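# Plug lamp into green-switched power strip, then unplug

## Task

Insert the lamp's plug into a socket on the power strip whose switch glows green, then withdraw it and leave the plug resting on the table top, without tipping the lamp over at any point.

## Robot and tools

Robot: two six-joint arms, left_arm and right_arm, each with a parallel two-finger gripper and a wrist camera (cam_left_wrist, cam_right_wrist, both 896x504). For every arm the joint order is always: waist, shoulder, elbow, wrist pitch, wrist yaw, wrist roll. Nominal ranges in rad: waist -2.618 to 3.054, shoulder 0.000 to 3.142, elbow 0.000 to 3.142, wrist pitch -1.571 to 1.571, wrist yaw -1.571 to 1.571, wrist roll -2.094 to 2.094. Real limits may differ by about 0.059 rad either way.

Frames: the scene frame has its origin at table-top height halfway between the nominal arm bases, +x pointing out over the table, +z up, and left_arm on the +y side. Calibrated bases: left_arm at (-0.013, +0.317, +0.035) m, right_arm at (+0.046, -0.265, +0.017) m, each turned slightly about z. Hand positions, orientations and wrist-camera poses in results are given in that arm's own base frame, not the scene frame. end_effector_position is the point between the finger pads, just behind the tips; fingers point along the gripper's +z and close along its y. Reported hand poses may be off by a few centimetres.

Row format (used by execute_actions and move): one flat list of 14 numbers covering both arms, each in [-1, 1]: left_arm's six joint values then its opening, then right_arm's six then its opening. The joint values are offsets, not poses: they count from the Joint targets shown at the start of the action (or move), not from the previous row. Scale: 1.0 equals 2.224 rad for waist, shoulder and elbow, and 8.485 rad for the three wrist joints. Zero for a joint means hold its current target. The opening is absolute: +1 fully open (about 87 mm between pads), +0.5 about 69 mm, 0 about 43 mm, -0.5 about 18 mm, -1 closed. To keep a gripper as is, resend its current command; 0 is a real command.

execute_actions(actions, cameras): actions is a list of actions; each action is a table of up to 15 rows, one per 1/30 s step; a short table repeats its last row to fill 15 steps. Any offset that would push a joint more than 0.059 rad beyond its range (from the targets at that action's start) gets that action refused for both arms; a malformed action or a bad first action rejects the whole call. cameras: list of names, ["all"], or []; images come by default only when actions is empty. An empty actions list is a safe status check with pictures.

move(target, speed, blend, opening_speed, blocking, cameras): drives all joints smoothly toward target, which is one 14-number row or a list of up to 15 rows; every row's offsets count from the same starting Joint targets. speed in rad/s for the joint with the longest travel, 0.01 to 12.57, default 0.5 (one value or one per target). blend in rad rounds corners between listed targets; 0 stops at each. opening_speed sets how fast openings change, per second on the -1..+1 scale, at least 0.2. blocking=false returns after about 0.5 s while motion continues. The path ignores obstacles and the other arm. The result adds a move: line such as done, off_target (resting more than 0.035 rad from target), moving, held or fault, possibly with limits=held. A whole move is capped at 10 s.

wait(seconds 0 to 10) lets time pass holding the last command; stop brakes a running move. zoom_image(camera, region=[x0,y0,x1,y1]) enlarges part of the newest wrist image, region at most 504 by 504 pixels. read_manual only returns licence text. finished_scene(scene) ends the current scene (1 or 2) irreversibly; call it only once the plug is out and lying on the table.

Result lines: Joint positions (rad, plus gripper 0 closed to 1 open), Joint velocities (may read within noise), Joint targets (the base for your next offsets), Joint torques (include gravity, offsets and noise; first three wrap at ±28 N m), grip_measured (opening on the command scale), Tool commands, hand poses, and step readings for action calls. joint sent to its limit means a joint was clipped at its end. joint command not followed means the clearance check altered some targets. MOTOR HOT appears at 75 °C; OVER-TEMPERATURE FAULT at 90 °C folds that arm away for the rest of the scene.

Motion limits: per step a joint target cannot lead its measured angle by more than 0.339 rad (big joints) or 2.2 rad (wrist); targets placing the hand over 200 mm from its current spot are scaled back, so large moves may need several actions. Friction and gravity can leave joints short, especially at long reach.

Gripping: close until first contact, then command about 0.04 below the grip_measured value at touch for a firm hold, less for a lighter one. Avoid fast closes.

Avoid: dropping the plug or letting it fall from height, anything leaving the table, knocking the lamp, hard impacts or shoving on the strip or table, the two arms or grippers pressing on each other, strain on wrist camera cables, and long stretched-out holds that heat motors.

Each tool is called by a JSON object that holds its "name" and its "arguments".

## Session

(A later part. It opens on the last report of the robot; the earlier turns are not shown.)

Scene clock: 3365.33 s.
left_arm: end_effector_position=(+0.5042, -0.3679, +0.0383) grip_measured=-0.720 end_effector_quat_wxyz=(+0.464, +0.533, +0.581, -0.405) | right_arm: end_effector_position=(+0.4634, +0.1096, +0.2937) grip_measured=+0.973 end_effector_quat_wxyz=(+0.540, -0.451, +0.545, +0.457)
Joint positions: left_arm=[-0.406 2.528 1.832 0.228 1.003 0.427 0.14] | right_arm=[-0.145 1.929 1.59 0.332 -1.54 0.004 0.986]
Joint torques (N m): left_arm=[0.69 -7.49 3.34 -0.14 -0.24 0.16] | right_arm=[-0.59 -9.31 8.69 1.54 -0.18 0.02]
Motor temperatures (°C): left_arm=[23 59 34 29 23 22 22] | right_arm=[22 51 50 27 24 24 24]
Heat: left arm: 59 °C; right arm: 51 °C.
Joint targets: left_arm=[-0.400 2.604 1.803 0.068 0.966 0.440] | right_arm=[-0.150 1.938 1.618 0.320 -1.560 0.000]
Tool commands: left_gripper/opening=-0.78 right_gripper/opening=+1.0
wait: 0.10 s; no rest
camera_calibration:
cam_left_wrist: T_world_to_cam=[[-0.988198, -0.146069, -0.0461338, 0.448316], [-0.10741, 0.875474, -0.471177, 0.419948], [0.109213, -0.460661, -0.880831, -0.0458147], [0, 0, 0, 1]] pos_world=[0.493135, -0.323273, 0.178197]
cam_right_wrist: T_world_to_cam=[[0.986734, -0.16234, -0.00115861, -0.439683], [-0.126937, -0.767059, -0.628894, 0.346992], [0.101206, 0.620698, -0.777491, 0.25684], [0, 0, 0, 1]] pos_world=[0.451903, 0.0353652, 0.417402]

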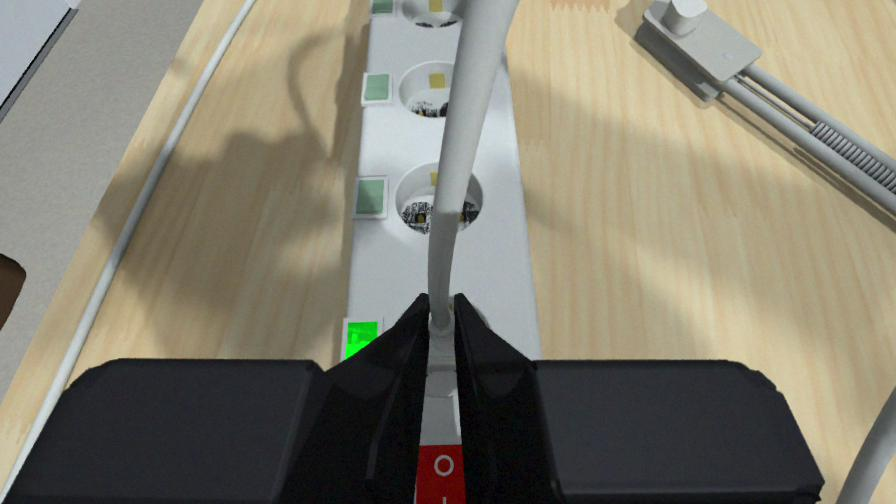

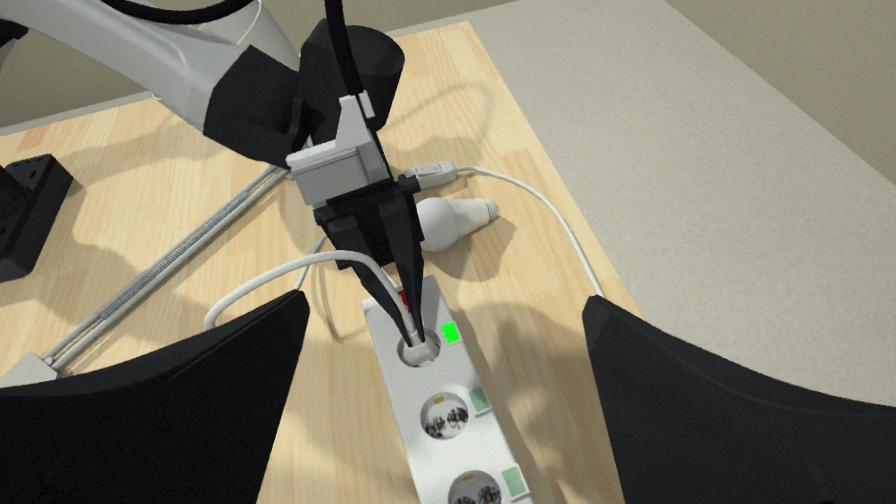

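{"name": "move", "arguments": {"target": [[0.0035, 0.006, 0.008, -0.003, 0, 0.0, -0.78, 0,0,0,0,0,0,1]], "speed": 0.1}}

{"name": "wait", "arguments": {"seconds": 0.1, "cameras": ["cam_left_wrist", "cam_right_wrist"]}}

{"name": "zoom_image", "arguments": {"camera": "cam_right_wrist", "region": [360, 280, 480, 380]}}

{"name": "zoom_image", "arguments": {"camera": "cam_left_wrist", "region": [340, 260, 540, 420]}}

Scene clock: 3376.30 s.
left_arm: end_effector_position=(+0.5064, -0.3649, +0.0379) grip_measured=-0.721 end_effector_quat_wxyz=(+0.460, +0.531, +0.583, -0.409) | right_arm: end_effector_position=(+0.4634, +0.1096, +0.2937) grip_measured=+0.973 end_effector_quat_wxyz=(+0.540, -0.451, +0.545, +0.457)
Joint positions: left_arm=[-0.398 2.537 1.852 0.206 1.015 0.427 0.14] | right_arm=[-0.145 1.929 1.59 0.332 -1.54 0.004 0.986]
Joint torques (N m): left_arm=[0.53 -7.2 3.1 -0.15 -0.31 0.17] | right_arm=[-0.55 -9.33 8.66 1.54 -0.19 0.03]
Motor temperatures (°C): left_arm=[23 55 34 29 23 22 23] | right_arm=[22 51 50 27 24 24 24]
Heat: left arm: 55 °C; right arm: 51 °C.
Joint targets: left_arm=[-0.392 2.618 1.821 0.043 0.967 0.440] | right_arm=[-0.150 1.938 1.618 0.320 -1.560 0.000]
move: off_target (left_arm); left_arm: the wrist pitch is farthest, 0.164 rad from its target

Scene clock: 3376.40 s.
left_arm: end_effector_position=(+0.5064, -0.3649, +0.0379) grip_measured=-0.721 end_effector_quat_wxyz=(+0.460, +0.531, +0.583, -0.409) | right_arm: end_effector_position=(+0.4634, +0.1096, +0.2937) grip_measured=+0.973 end_effector_quat_wxyz=(+0.540, -0.451, +0.545, +0.457)
Joint positions: left_arm=[-0.398 2.537 1.852 0.206 1.015 0.427 0.14] | right_arm=[-0.145 1.929 1.59 0.332 -1.54 0.004 0.986]
Joint torques (N m): left_arm=[0.58 -7.17 3.15 -0.18 -0.32 0.13] | right_arm=[-0.53 -9.29 8.66 1.53 -0.18 0]
Motor temperatures (°C): left_arm=[23 55 34 29 23 22 23] | right_arm=[22 51 50 27 24 24 24]
Heat: left arm: 55 °C; right arm: 51 °C.
Joint targets: left_arm=[-0.392 2.618 1.821 0.043 0.967 0.440] | right_arm=[-0.150 1.938 1.618 0.320 -1.560 0.000]
Tool commands: left_gripper/opening=-0.78 right_gripper/opening=+1.0
wait: 0.10 s; no rest
camera_calibration:
cam_left_wrist: T_world_to_cam=[[-0.989111, -0.143328, -0.0333992, 0.451875], [-0.110975, 0.875455, -0.470386, 0.419204], [0.096659, -0.461558, -0.881828, -0.0390888], [0, 0, 0, 1]] pos_world=[0.497254, -0.320269, 0.17781]
cam_right_wrist: T_world_to_cam=[[0.986734, -0.16234, -0.00115861, -0.439683], [-0.126937, -0.767059, -0.628894, 0.346992], [0.101206, 0.620698, -0.777491, 0.25684], [0, 0, 0, 1]] pos_world=[0.451903, 0.0353652, 0.417402]

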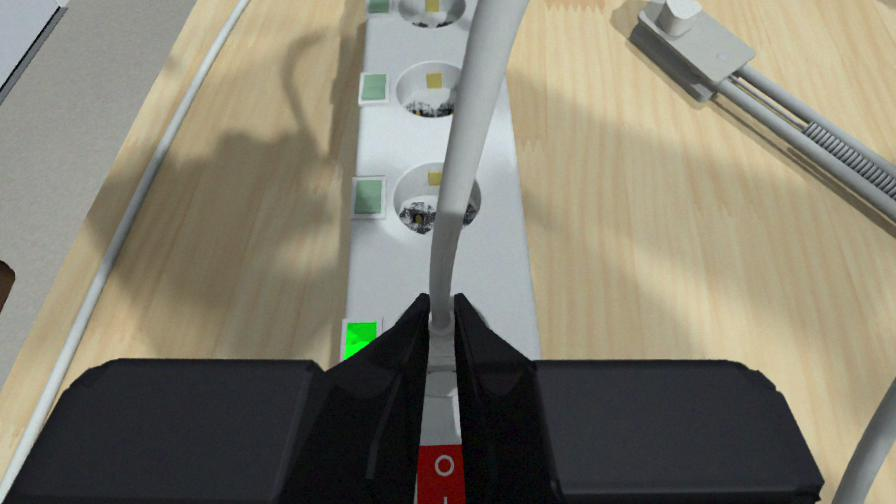

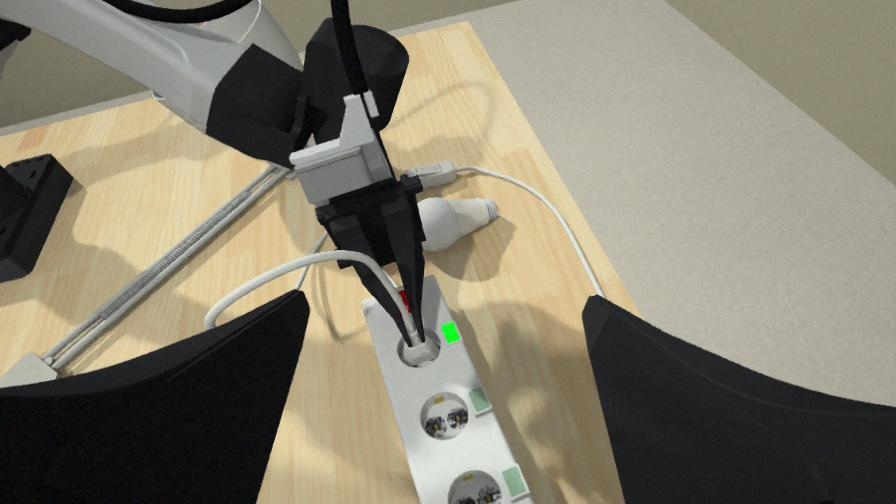

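Scaled by 4.200.

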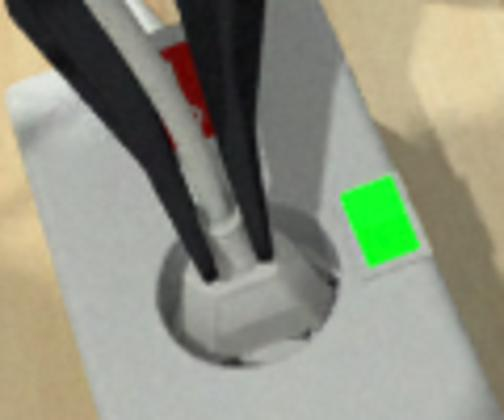

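Scaled by 2.520.

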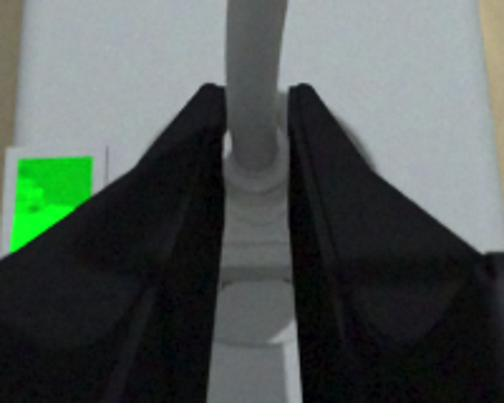

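{"name": "zoom_image", "arguments": {"camera": "cam_right_wrist", "region": [390, 320, 450, 375]}}

{"name": "zoom_image", "arguments": {"camera": "cam_right_wrist", "region": [400, 380, 500, 450]}}

Scaled by 8.400.

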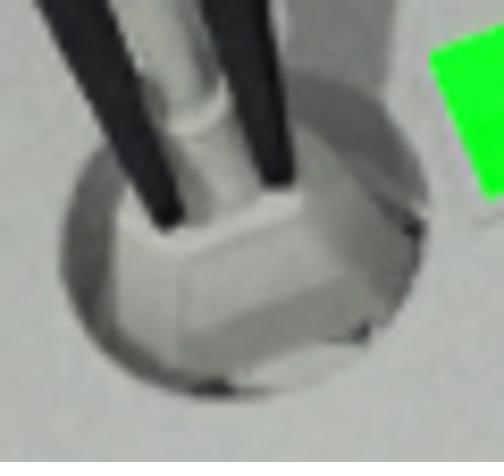

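Scaled by 5.040.

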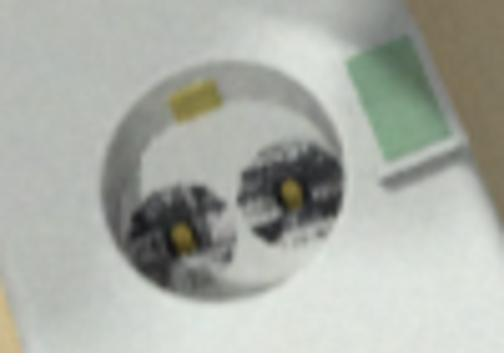

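{"name": "move", "arguments": {"target": [[0.0, 0.012, 0.002, -0.006, 0, 0.0, -0.78, 0,0,0,0,0,0,1]], "speed": 0.1}}

{"name": "wait", "arguments": {"seconds": 0.1, "cameras": ["cam_left_wrist", "cam_right_wrist"]}}

{"name": "zoom_image", "arguments": {"camera": "cam_right_wrist", "region": [390, 320, 450, 375]}}

Scene clock: 3393.60 s.
left_arm: end_effector_position=(+0.5051, -0.3662, +0.0367) grip_measured=-0.721 end_effector_quat_wxyz=(+0.454, +0.532, +0.581, -0.416) | right_arm: end_effector_position=(+0.4634, +0.1096, +0.2937) grip_measured=+0.973 end_effector_quat_wxyz=(+0.540, -0.451, +0.545, +0.457)
Joint positions: left_arm=[-0.398 2.548 1.87 0.19 1.031 0.427 0.139] | right_arm=[-0.145 1.929 1.59 0.332 -1.54 0.004 0.986]
Joint torques (N m): left_arm=[0.57 -5.83 2.07 -0.51 -0.48 0.17] | right_arm=[-0.53 -9.31 8.66 1.55 -0.18 0.03]
Heat: left arm: 51 °C; right arm: 51 °C.
Joint targets: left_arm=[-0.392 2.644 1.825 -0.008 0.966 0.440] | right_arm=[-0.150 1.938 1.618 0.320 -1.560 0.000]
move: off_target (left_arm); left_arm: the wrist pitch is farthest, 0.198 rad from its target

Scene clock: 3393.70 s.
left_arm: end_effector_position=(+0.5051, -0.3662, +0.0366) grip_measured=-0.721 end_effector_quat_wxyz=(+0.454, +0.532, +0.581, -0.416) | right_arm: end_effector_position=(+0.4634, +0.1096, +0.2937) grip_measured=+0.973 end_effector_quat_wxyz=(+0.540, -0.451, +0.545, +0.457)
Joint positions: left_arm=[-0.398 2.548 1.87 0.19 1.031 0.427 0.139] | right_arm=[-0.145 1.929 1.59 0.332 -1.54 0.004 0.986]
Joint torques (N m): left_arm=[0.58 -5.65 2.26 -0.43 -0.42 0.18] | right_arm=[-0.54 -9.31 8.66 1.54 -0.19 0.02]
Heat: left arm: 51 °C; right arm: 51 °C.
Joint targets: left_arm=[-0.392 2.644 1.825 -0.008 0.966 0.440] | right_arm=[-0.150 1.938 1.618 0.320 -1.560 0.000]
Tool commands: left_gripper/opening=-0.78 right_gripper/opening=+1.0
wait: 0.10 s; no rest
camera_calibration:
cam_left_wrist: T_world_to_cam=[[-0.991316, -0.129724, -0.0215661, 0.45602], [-0.104314, 0.875562, -0.47171, 0.416246], [0.0800745, -0.465364, -0.88149, -0.0336481], [0, 0, 0, 1]] pos_world=[0.498175, -0.320951, 0.176521]
cam_right_wrist: T_world_to_cam=[[0.986734, -0.16234, -0.00115861, -0.439683], [-0.126937, -0.767059, -0.628894, 0.346992], [0.101206, 0.620698, -0.777491, 0.25684], [0, 0, 0, 1]] pos_world=[0.451903, 0.0353652, 0.417402]

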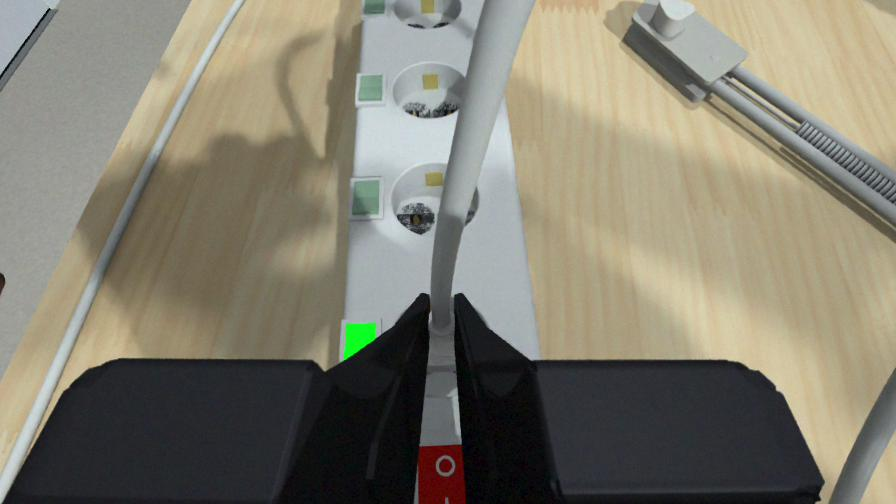

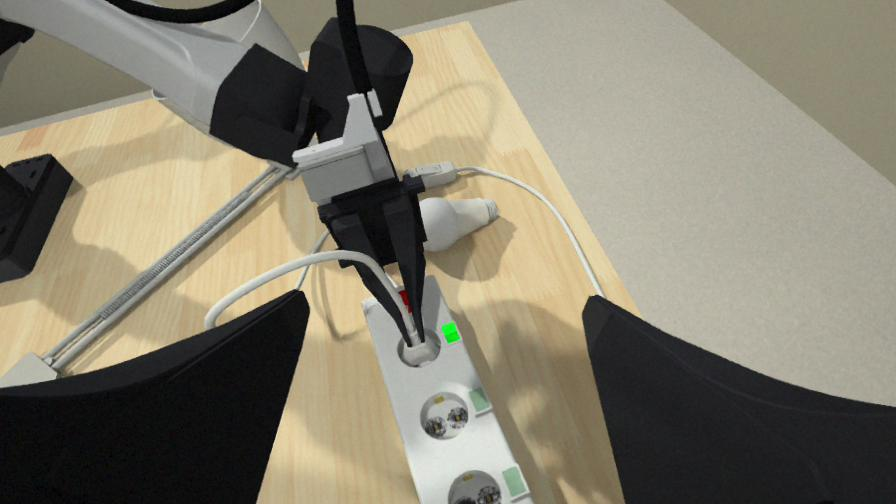

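Scaled by 8.400.

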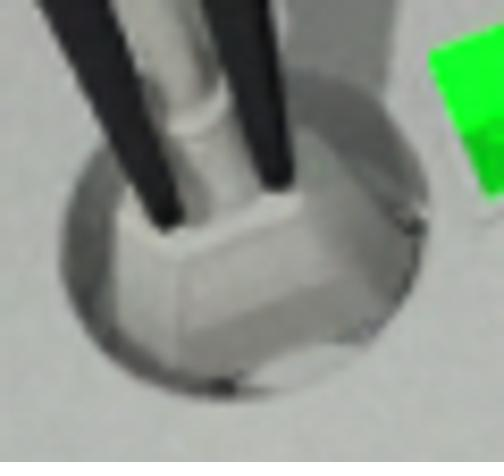

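{"name": "move", "arguments": {"target": [[-0.0027, -0.0432, 0.0202, 0.0233, 0.0077, -0.0015, -0.84, 0,0,0,0,0,0,1]], "speed": 0.15}}

Scene clock: 3410.67 s.
left_arm: end_effector_position=(+0.5059, -0.3682, +0.0420) grip_measured=-0.721 end_effector_quat_wxyz=(+0.463, +0.536, +0.569, -0.418) | right_arm: end_effector_position=(+0.4634, +0.1096, +0.2937) grip_measured=+0.973 end_effector_quat_wxyz=(+0.540, -0.451, +0.545, +0.457)
Joint positions: left_arm=[-0.398 2.548 1.871 0.218 1.046 0.426 0.139] | right_arm=[-0.145 1.929 1.59 0.332 -1.54 0.004 0.986]
Joint torques (N m): left_arm=[0.25 -14.74 5.6 1.04 0.01 0.03] | right_arm=[-0.53 -9.28 8.69 1.54 -0.18 0.03]
Motor temperatures (°C): left_arm=[23 49 33 27 23 22 23] | right_arm=[22 51 50 27 24 24 24]
Heat: left arm: 49 °C; right arm: 51 °C.
Joint targets: left_arm=[-0.398 2.548 1.870 0.189 1.032 0.427] | right_arm=[-0.150 1.938 1.618 0.320 -1.560 0.000]
move: done

{"name": "move", "arguments": {"target": [[0, -0.0441, 0.0243, -0.0072, 0, 0, -0.84, 0,0,0,0,0,0,1]], "speed": 0.12, "cameras": ["cam_left_wrist", "cam_right_wrist"]}}

Scene clock: 3420.73 s.
left_arm: end_effector_position=(+0.5037, -0.3641, +0.0514) grip_measured=-0.721 end_effector_quat_wxyz=(+0.443, +0.526, +0.595, -0.415) | right_arm: end_effector_position=(+0.4634, +0.1096, +0.2937) grip_measured=+0.973 end_effector_quat_wxyz=(+0.540, -0.451, +0.545, +0.457)
Joint positions: left_arm=[-0.398 2.513 1.89 0.102 1.018 0.426 0.139] | right_arm=[-0.145 1.929 1.59 0.332 -1.54 0.004 0.986]
Joint torques (N m): left_arm=[0.06 -20.86 8.29 1.57 0.31 0] | right_arm=[-0.5 -9.28 8.76 1.54 -0.17 0.03]
Heat: left arm: 53 °C; right arm: 51 °C.
Joint targets: left_arm=[-0.398 2.450 1.924 0.128 1.032 0.427] | right_arm=[-0.150 1.938 1.618 0.320 -1.560 0.000]
move: off_target (left_arm); left_arm: the shoulder is farthest, 0.063 rad from its target
camera_calibration:
cam_left_wrist: T_world_to_cam=[[-0.989977, -0.141182, 0.00372136, 0.449094], [-0.127595, 0.882785, -0.452116, 0.434553], [0.0605457, -0.44806, -0.891951, -0.0028493], [0, 0, 0, 1]] pos_world=[0.500211, -0.321489, 0.192256]
cam_right_wrist: T_world_to_cam=[[0.986734, -0.16234, -0.00115861, -0.439683], [-0.126937, -0.767059, -0.628894, 0.346992], [0.101206, 0.620698, -0.777491, 0.25684], [0, 0, 0, 1]] pos_world=[0.451903, 0.0353652, 0.417402]

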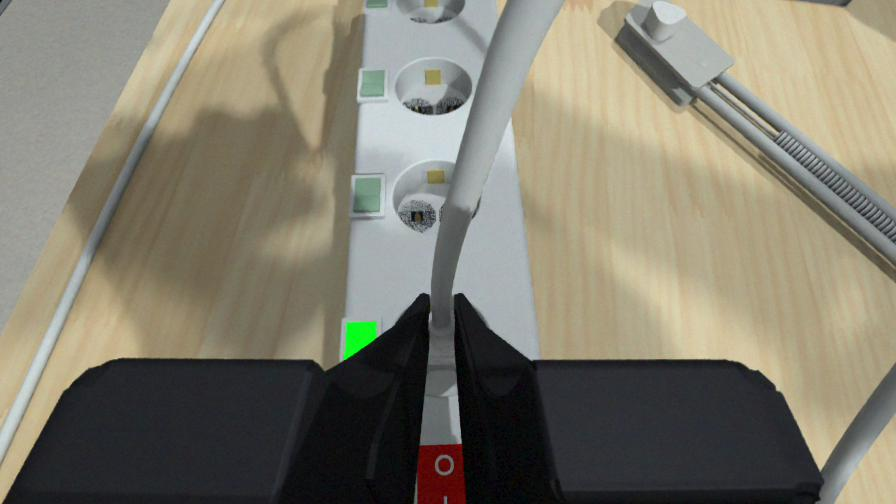

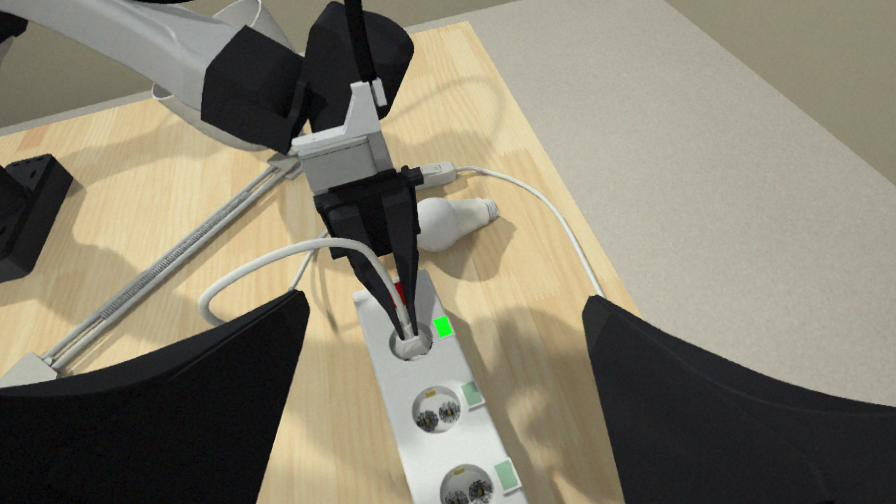

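{"name": "move", "arguments": {"target": [[0, 0.0477, -0.0252, 0.0095, 0, 0, -0.84, 0,0,0,0,0,0,1]], "speed": 0.12, "cameras": ["cam_left_wrist", "cam_right_wrist"]}}

Scene clock: 3434.40 s.
left_arm: end_effector_position=(+0.5071, -0.3667, +0.0439) grip_measured=-0.721 end_effector_quat_wxyz=(+0.458, +0.532, +0.579, -0.414) | right_arm: end_effector_position=(+0.4634, +0.1096, +0.2937) grip_measured=+0.973 end_effector_quat_wxyz=(+0.540, -0.451, +0.545, +0.457)
Joint positions: left_arm=[-0.398 2.539 1.878 0.184 1.028 0.426 0.139] | right_arm=[-0.145 1.929 1.59 0.332 -1.54 0.004 0.986]
Joint torques (N m): left_arm=[0.06 -13.12 4.9 1.55 0.24 0] | right_arm=[-0.47 -9.33 8.73 1.54 -0.19 0.03]
Motor temperatures (°C): left_arm=[23 66 34 31 23 22 23] | right_arm=[22 51 50 27 24 24 24]
Heat: left arm: 66 °C; right arm: 51 °C.
Joint targets: left_arm=[-0.398 2.556 1.868 0.209 1.032 0.427] | right_arm=[-0.150 1.938 1.618 0.320 -1.560 0.000]
move: done
camera_calibration:
cam_left_wrist: T_world_to_cam=[[-0.990684, -0.132589, -0.0310692, 0.457151], [-0.10204, 0.873829, -0.475407, 0.418715], [0.0901829, -0.467807, -0.879217, -0.0337268], [0, 0, 0, 1]] pos_world=[0.49866, -0.32105, 0.18361]
cam_right_wrist: T_world_to_cam=[[0.986734, -0.16234, -0.00115861, -0.439683], [-0.126937, -0.767059, -0.628894, 0.346992], [0.101206, 0.620698, -0.777491, 0.25684], [0, 0, 0, 1]] pos_world=[0.451903, 0.0353652, 0.417402]

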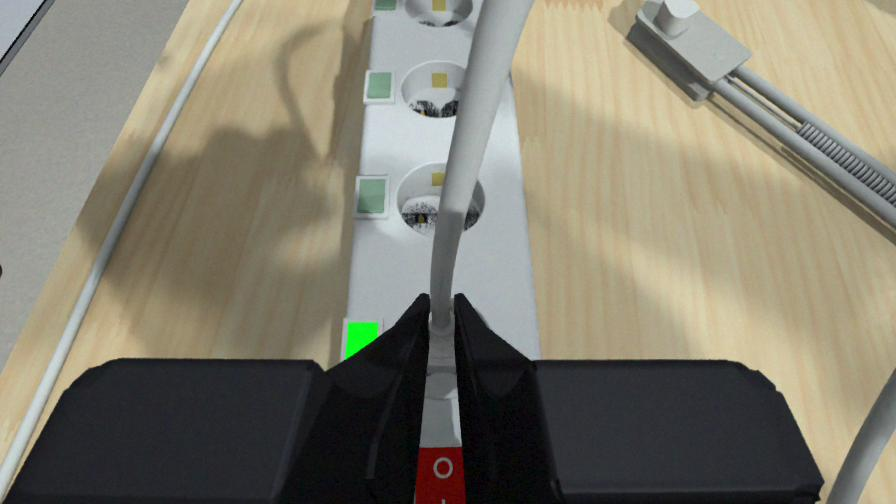

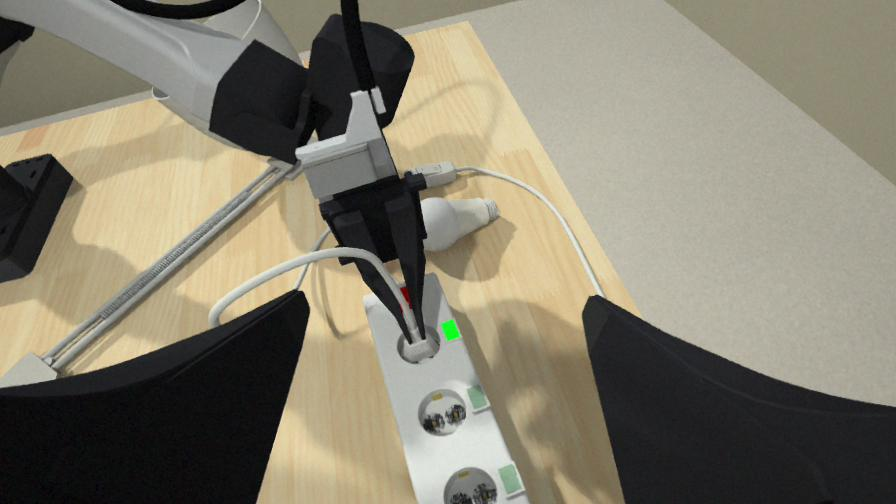

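{"name": "move", "arguments": {"target": [[0, 0.0045, 0, 0.001, 0, 0, -0.84, 0,0,0,0,0,0,1]], "speed": 0.1, "cameras": ["cam_left_wrist", "cam_right_wrist"]}}

Scene clock: 3539.87 s.
left_arm: end_effector_position=(+0.5078, -0.3675, +0.0438) grip_measured=-0.721 end_effector_quat_wxyz=(+0.462, +0.533, +0.575, -0.414) | right_arm: end_effector_position=(+0.4634, +0.1096, +0.2937) grip_measured=+0.973 end_effector_quat_wxyz=(+0.540, -0.451, +0.545, +0.457)
Joint positions: left_arm=[-0.398 2.544 1.878 0.2 1.032 0.425 0.139] | right_arm=[-0.145 1.929 1.59 0.332 -1.54 0.004 0.986]
Joint torques (N m): left_arm=[-0.03 -12.74 4.75 1.54 0.14 0.03] | right_arm=[-0.49 -9.32 8.65 1.54 -0.18 0.02]
Motor temperatures (°C): left_arm=[23 56 34 31 23 22 23] | right_arm=[22 52 51 27 24 24 24]
Heat: left arm: 56 °C; right arm: 52 °C.
Joint targets: left_arm=[-0.398 2.566 1.868 0.217 1.032 0.427] | right_arm=[-0.150 1.938 1.618 0.320 -1.560 0.000]
move: done
camera_calibration:
cam_left_wrist: T_world_to_cam=[[-0.990833, -0.129367, -0.0389134, 0.459387], [-0.094816, 0.871131, -0.48181, 0.415048], [0.0962291, -0.473704, -0.875411, -0.0396981], [0, 0, 0, 1]] pos_world=[0.498349, -0.320937, 0.183099]
cam_right_wrist: T_world_to_cam=[[0.986734, -0.16234, -0.00115861, -0.439683], [-0.126937, -0.767059, -0.628894, 0.346992], [0.101206, 0.620698, -0.777491, 0.25684], [0, 0, 0, 1]] pos_world=[0.451903, 0.0353652, 0.417402]

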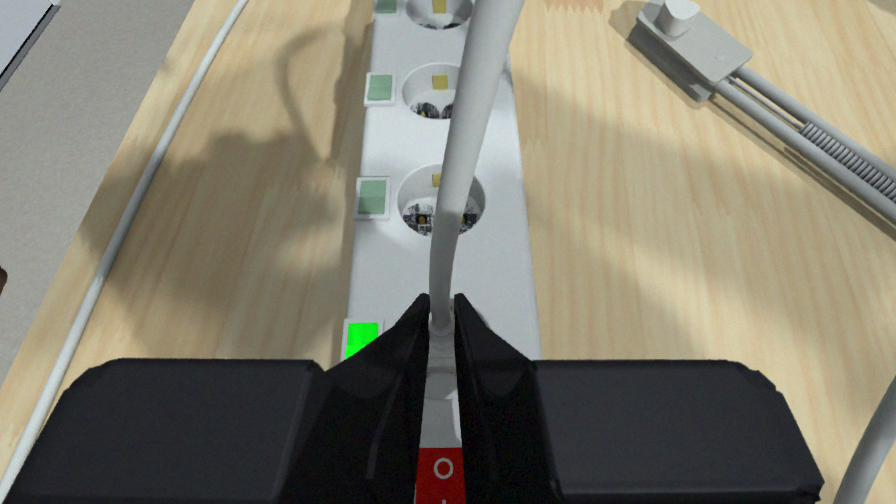

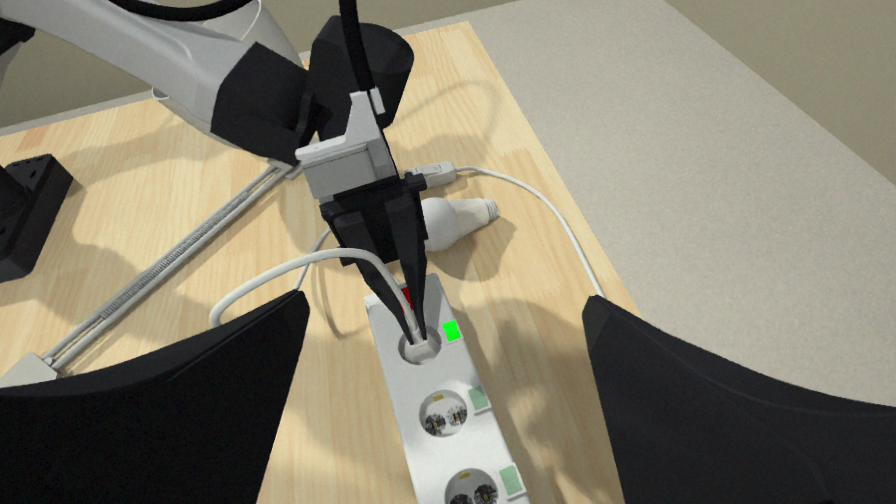

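{"name": "move", "arguments": {"target": [[0,0,0,0,0,0,-0.84, -0.1349,0,0,0,0,0,1],[0,0,0,0,0,0,-0.84, -0.0225,-0.0171,0.0369,-0.1556,0.1839,0.1868,1]], "speed": 0.6, "blend": 0.1, "cameras": ["cam_left_wrist", "cam_right_wrist"]}}

Scene clock: 3551.83 s.
left_arm: end_effector_position=(+0.5078, -0.3675, +0.0438) grip_measured=-0.721 end_effector_quat_wxyz=(+0.462, +0.533, +0.575, -0.414) | right_arm: end_effector_position=(+0.4491, -0.0485, +0.1260) grip_measured=+0.973 end_effector_quat_wxyz=(+0.132, +0.763, +0.622, +0.117)
Joint positions: left_arm=[-0.398 2.544 1.878 0.2 1.032 0.424 0.139] | right_arm=[-0.206 1.922 1.674 -0.968 -0.016 1.571 0.986]
Joint torques (N m): left_arm=[0.06 -12.67 4.83 1.5 0.19 0.04] | right_arm=[0.55 -11.88 8.25 0.83 0.27 0.2]
Motor temperatures (°C): left_arm=[23 55 34 31 23 22 23] | right_arm=[22 52 50 27 24 24 24]
Heat: left arm: 55 °C; right arm: 52 °C.
Joint targets: left_arm=[-0.398 2.566 1.868 0.218 1.032 0.427] | right_arm=[-0.200 1.900 1.700 -1.001 0.000 1.585]
move: done
camera_calibration:
cam_left_wrist: T_world_to_cam=[[-0.990823, -0.129465, -0.038852, 0.459343], [-0.0949181, 0.871055, -0.481928, 0.415144], [0.0962349, -0.473817, -0.875349, -0.0396613], [0, 0, 0, 1]] pos_world=[0.498349, -0.320937, 0.183199]
cam_right_wrist: T_world_to_cam=[[-0.915167, 0.181874, -0.359709, 0.464646], [-0.156163, 0.66273, 0.732395, 0.0294096], [0.371593, 0.726437, -0.578107, 0.0846348], [0, 0, 0, 1]] pos_world=[0.398372, -0.165479, 0.194526]

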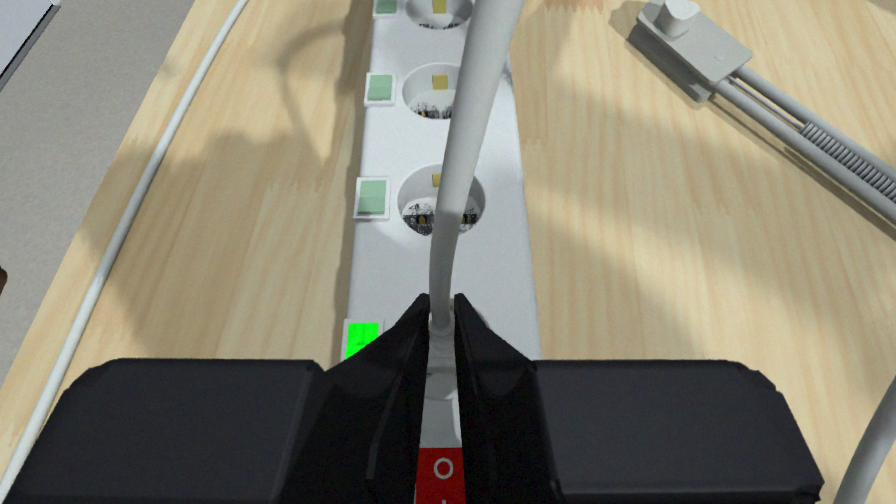

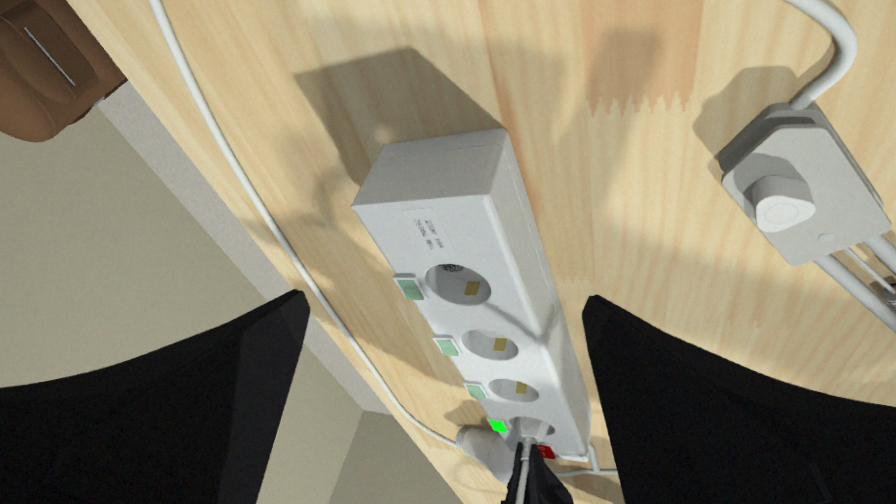

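{"name": "move", "arguments": {"target": [[0,0,0,0,0,0,-0.84, 0.1709,0.2217,0.2819,-0.0429,0,0,1]], "speed": 0.5, "cameras": ["cam_left_wrist", "cam_right_wrist"]}}

Scene clock: 3605.70 s.
left_arm: end_effector_position=(+0.5078, -0.3675, +0.0438) grip_measured=-0.721 end_effector_quat_wxyz=(+0.462, +0.533, +0.575, -0.414) | right_arm: end_effector_position=(+0.4838, +0.1345, +0.0926) grip_measured=+0.973 end_effector_quat_wxyz=(+0.048, +0.637, +0.766, +0.067)
Joint positions: left_arm=[-0.398 2.544 1.878 0.2 1.032 0.424 0.139] | right_arm=[0.184 2.377 2.303 -1.332 -0.012 1.572 0.986]
Joint torques (N m): left_arm=[0.09 -12.71 4.86 1.48 0.15 0.02] | right_arm=[-0.4 -11.36 7.62 0.44 0.26 0.19]
Motor temperatures (°C): left_arm=[23 53 34 31 23 22 23] | right_arm=[22 61 49 25 24 24 24]
Heat: left arm: 53 °C; right arm: 61 °C.
Joint targets: left_arm=[-0.398 2.566 1.868 0.218 1.032 0.427] | right_arm=[0.180 2.393 2.327 -1.365 0.000 1.585]
move: done
camera_calibration:
cam_left_wrist: T_world_to_cam=[[-0.990823, -0.129465, -0.038852, 0.459343], [-0.0949181, 0.871055, -0.481928, 0.415144], [0.0962349, -0.473817, -0.875349, -0.0396613], [0, 0, 0, 1]] pos_world=[0.498349, -0.320937, 0.183199]
cam_right_wrist: T_world_to_cam=[[-0.965967, -0.187904, -0.177764, 0.508489], [-0.25533, 0.582647, 0.771575, -0.00688778], [-0.0414078, 0.790705, -0.610796, 0.113732], [0, 0, 0, 1]] pos_world=[0.494135, 0.00963132, 0.165173]

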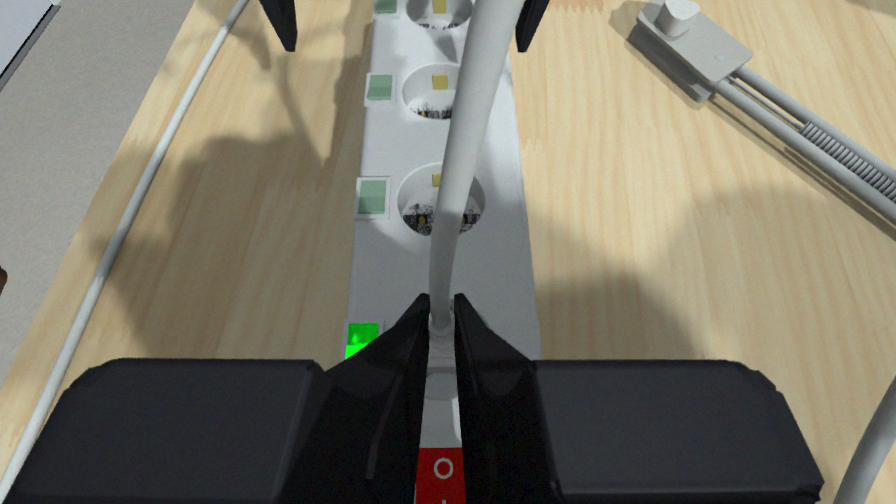

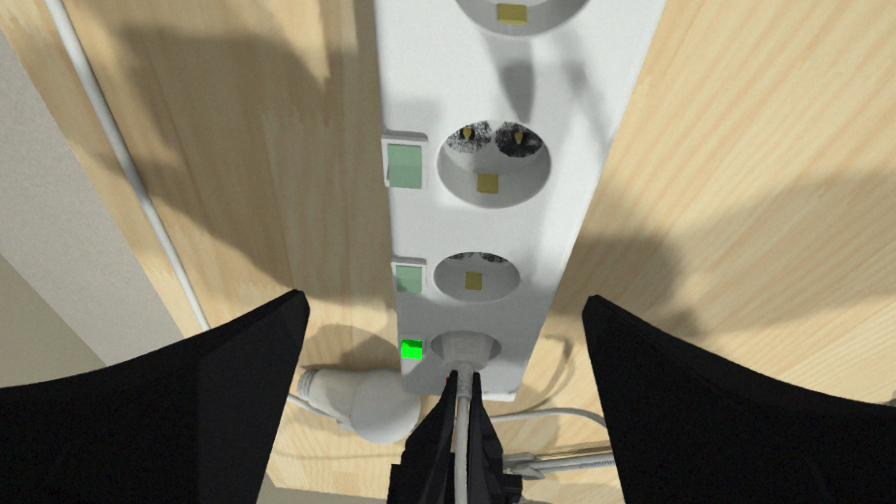

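{"name": "move", "arguments": {"target": [[0,0,0,0,0,0,-0.84, 0.0135,-0.0100,-0.0500,0.0116,0.0014,0,1]], "speed": 0.3, "cameras": ["cam_left_wrist", "cam_right_wrist"]}}

Scene clock: 3647.13 s.
left_arm: end_effector_position=(+0.5078, -0.3675, +0.0438) grip_measured=-0.721 end_effector_quat_wxyz=(+0.462, +0.533, +0.575, -0.414) | right_arm: end_effector_position=(+0.4832, +0.1432, +0.0750) grip_measured=+0.973 end_effector_quat_wxyz=(+0.051, +0.630, +0.773, +0.064)
Joint positions: left_arm=[-0.398 2.544 1.878 0.2 1.032 0.424 0.139] | right_arm=[0.204 2.377 2.235 -1.265 -0.003 1.572 0.986]
Joint torques (N m): left_arm=[-0.17 -12.6 4.86 1.51 0.19 0.02] | right_arm=[0.51 -13.49 3.77 0.78 0.29 0.19]
Motor temperatures (°C): left_arm=[23 53 34 32 23 22 23] | right_arm=[22 65 49 24 24 24 24]
Heat: left arm: 53 °C; right arm: 65 °C.
Joint targets: left_arm=[-0.398 2.566 1.868 0.218 1.032 0.427] | right_arm=[0.210 2.371 2.216 -1.266 0.012 1.585]
move: done
camera_calibration:
cam_left_wrist: T_world_to_cam=[[-0.990823, -0.129465, -0.038852, 0.459343], [-0.0949181, 0.871055, -0.481928, 0.415144], [0.0962349, -0.473817, -0.875349, -0.0396613], [0, 0, 0, 1]] pos_world=[0.498349, -0.320937, 0.183199]
cam_right_wrist: T_world_to_cam=[[-0.96214, -0.207955, -0.176183, 0.507354], [-0.266694, 0.585001, 0.76593, 0.0070792], [-0.0562121, 0.783919, -0.618313, 0.104637], [0, 0, 0, 1]] pos_world=[0.495915, 0.0193382, 0.148663]

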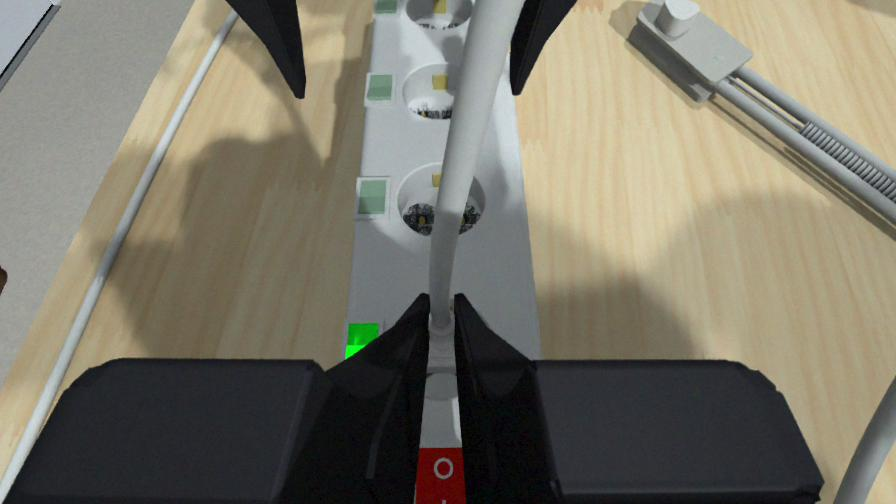

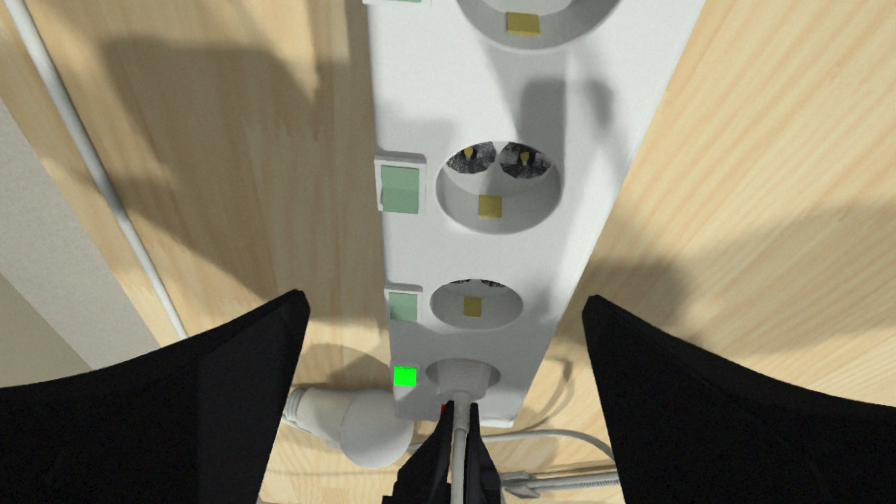

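{"name": "move", "arguments": {"target": [[0,0,0,0,0,0,-0.84, 0,0,0,0,0,0,-1]], "opening_speed": 0.8, "cameras": ["cam_left_wrist", "cam_right_wrist"]}}

Scene clock: 3685.43 s.
left_arm: end_effector_position=(+0.5078, -0.3675, +0.0438) grip_measured=-0.721 end_effector_quat_wxyz=(+0.462, +0.533, +0.575, -0.414) | right_arm: end_effector_position=(+0.4833, +0.1431, +0.0750) grip_measured=-1.000 end_effector_quat_wxyz=(+0.051, +0.630, +0.773, +0.064)
Joint positions: left_arm=[-0.398 2.544 1.878 0.2 1.032 0.424 0.139] | right_arm=[0.204 2.377 2.235 -1.264 -0.002 1.572 0]
Joint torques (N m): left_arm=[0.13 -12.79 5.09 1.45 0.15 0.01] | right_arm=[0.53 -13.46 3.7 0.78 0.28 0.21]
Motor temperatures (°C): left_arm=[23 52 34 32 23 22 23] | right_arm=[22 73 44 24 24 24 24]
Heat: left arm: 52 °C; right arm: 73 °C.
Joint targets: left_arm=[-0.398 2.566 1.868 0.218 1.032 0.427] | right_arm=[0.210 2.371 2.216 -1.266 0.012 1.585]
move: done
camera_calibration:
cam_left_wrist: T_world_to_cam=[[-0.990823, -0.129465, -0.038852, 0.459343], [-0.0949181, 0.871055, -0.481928, 0.415144], [0.0962349, -0.473817, -0.875349, -0.0396613], [0, 0, 0, 1]] pos_world=[0.498349, -0.320937, 0.183199]
cam_right_wrist: T_world_to_cam=[[-0.962072, -0.207965, -0.176544, 0.507467], [-0.267003, 0.585214, 0.765659, 0.00727738], [-0.0559148, 0.783757, -0.618545, 0.104674], [0, 0, 0, 1]] pos_world=[0.496016, 0.0192378, 0.148764]

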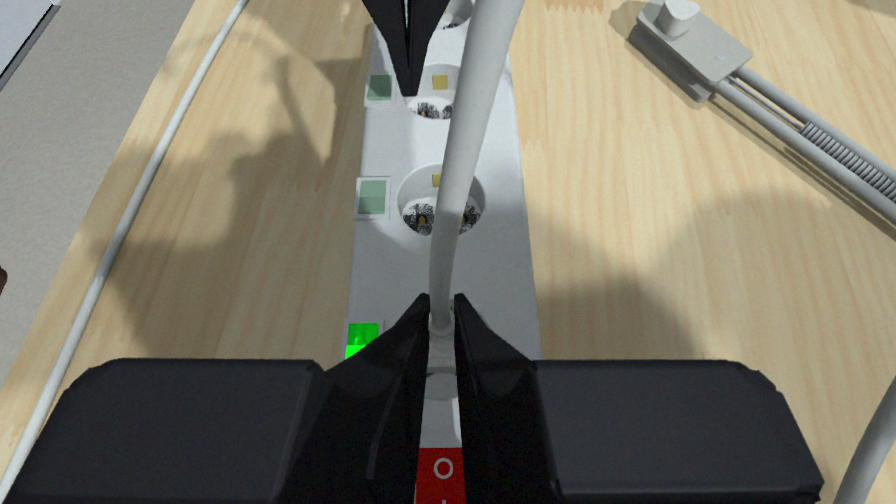

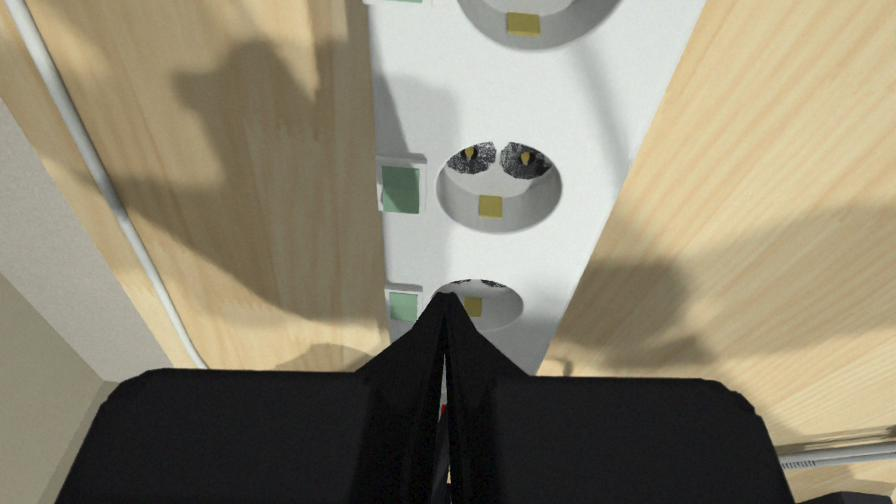

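{"name": "move", "arguments": {"target": [[0,0,0,0,0,0,-0.84, 0,0.0265,0,0,0,0,-1]], "speed": 0.06, "cameras": ["cam_left_wrist", "cam_right_wrist"]}}

Scene clock: 3708.87 s.
left_arm: end_effector_position=(+0.5078, -0.3675, +0.0438) grip_measured=-0.721 end_effector_quat_wxyz=(+0.462, +0.533, +0.575, -0.414) | right_arm: end_effector_position=(+0.4819, +0.1429, +0.0588) grip_measured=-1.000 end_effector_quat_wxyz=(+0.040, +0.630, +0.774, +0.052)
Joint positions: left_arm=[-0.398 2.544 1.878 0.2 1.032 0.424 0.139] | right_arm=[0.204 2.41 2.235 -1.264 -0.002 1.572 0]
Joint torques (N m): left_arm=[0.02 -12.62 4.81 1.48 0.21 0.03] | right_arm=[0.5 -11.28 3.74 0.71 0.27 0.2]
Motor temperatures (°C): left_arm=[23 52 34 32 23 22 23] | right_arm=[22 75 42 24 24 24 24]
Heat: left arm: 52 °C; right arm: 75 °C. Fold the right arm in close to its base, or ease its load, before you think long.
Joint targets: left_arm=[-0.398 2.566 1.868 0.218 1.032 0.427] | right_arm=[0.210 2.430 2.216 -1.266 0.012 1.585]
MOTOR HOT: the shoulder of the right arm reports 75 °C; the controller's stop level is 90 °C. To cool a motor, set the load down, stop pushing, or move to a pose that needs little force.
move: done
camera_calibration:
cam_left_wrist: T_world_to_cam=[[-0.990823, -0.129465, -0.038852, 0.459343], [-0.0949181, 0.871055, -0.481928, 0.415144], [0.0962349, -0.473817, -0.875349, -0.0396613], [0, 0, 0, 1]] pos_world=[0.498349, -0.320937, 0.183199]
cam_right_wrist: T_world_to_cam=[[-0.967282, -0.208989, -0.143835, 0.503892], [-0.242054, 0.590403, 0.769957, 0.00647736], [-0.0759922, 0.779582, -0.621673, 0.105255], [0, 0, 0, 1]] pos_world=[0.496972, 0.0194286, 0.132924]

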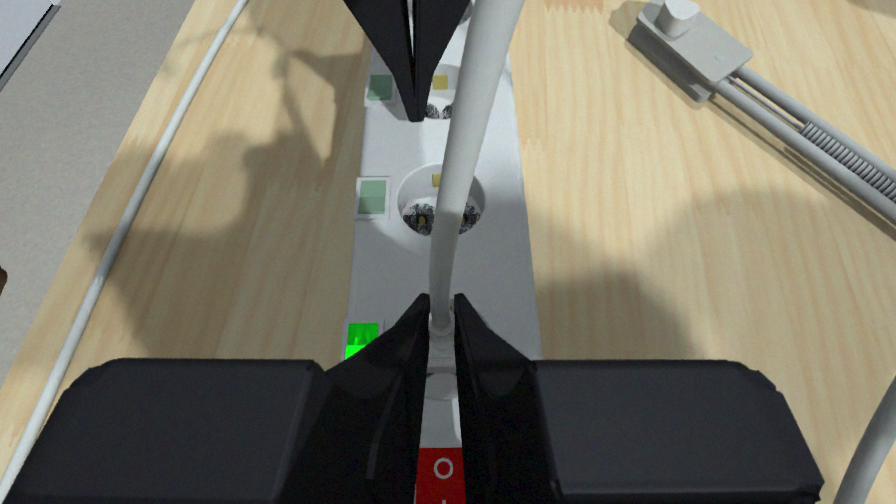

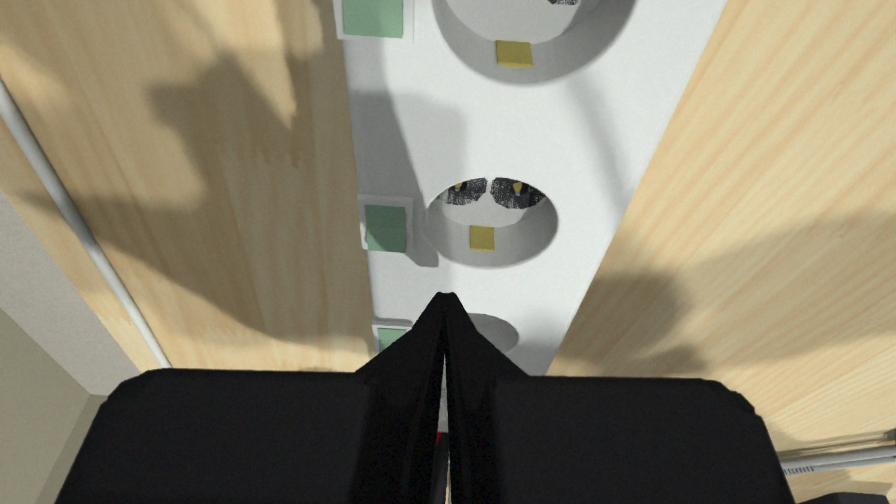

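{"name": "move", "arguments": {"target": [[0,0,0,0,0,0,-0.84, 0,0.03,0,0,0,0,-1]], "speed": 0.06}}

Scene clock: 3712.03 s.
left_arm: end_effector_position=(+0.5078, -0.3675, +0.0438) grip_measured=-0.721 end_effector_quat_wxyz=(+0.462, +0.533, +0.575, -0.414) | right_arm: end_effector_position=(+0.4805, +0.1425, +0.0471) grip_measured=-1.000 end_effector_quat_wxyz=(+0.033, +0.631, +0.774, +0.042)
Joint positions: left_arm=[-0.398 2.544 1.878 0.2 1.032 0.424 0.139] | right_arm=[0.204 2.435 2.235 -1.264 -0.002 1.572 0]
Joint torques (N m): left_arm=[0.17 -12.74 4.71 1.45 0.16 0.04] | right_arm=[0.54 -7.38 3.71 0.65 0.29 0.22]
Motor temperatures (°C): left_arm=[23 52 34 32 23 22 23] | right_arm=[22 75 42 24 24 24 24]
Heat: left arm: 52 °C; right arm: 75 °C. Fold the right arm in close to its base, or ease its load, before you think long.
Joint targets: left_arm=[-0.398 2.566 1.868 0.218 1.032 0.427] | right_arm=[0.210 2.496 2.216 -1.266 0.012 1.584]
MOTOR HOT: still on. The shoulder of the right arm reports 75 °C.
move: off_target (right_arm); right_arm: the shoulder is farthest, 0.062 rad from its target


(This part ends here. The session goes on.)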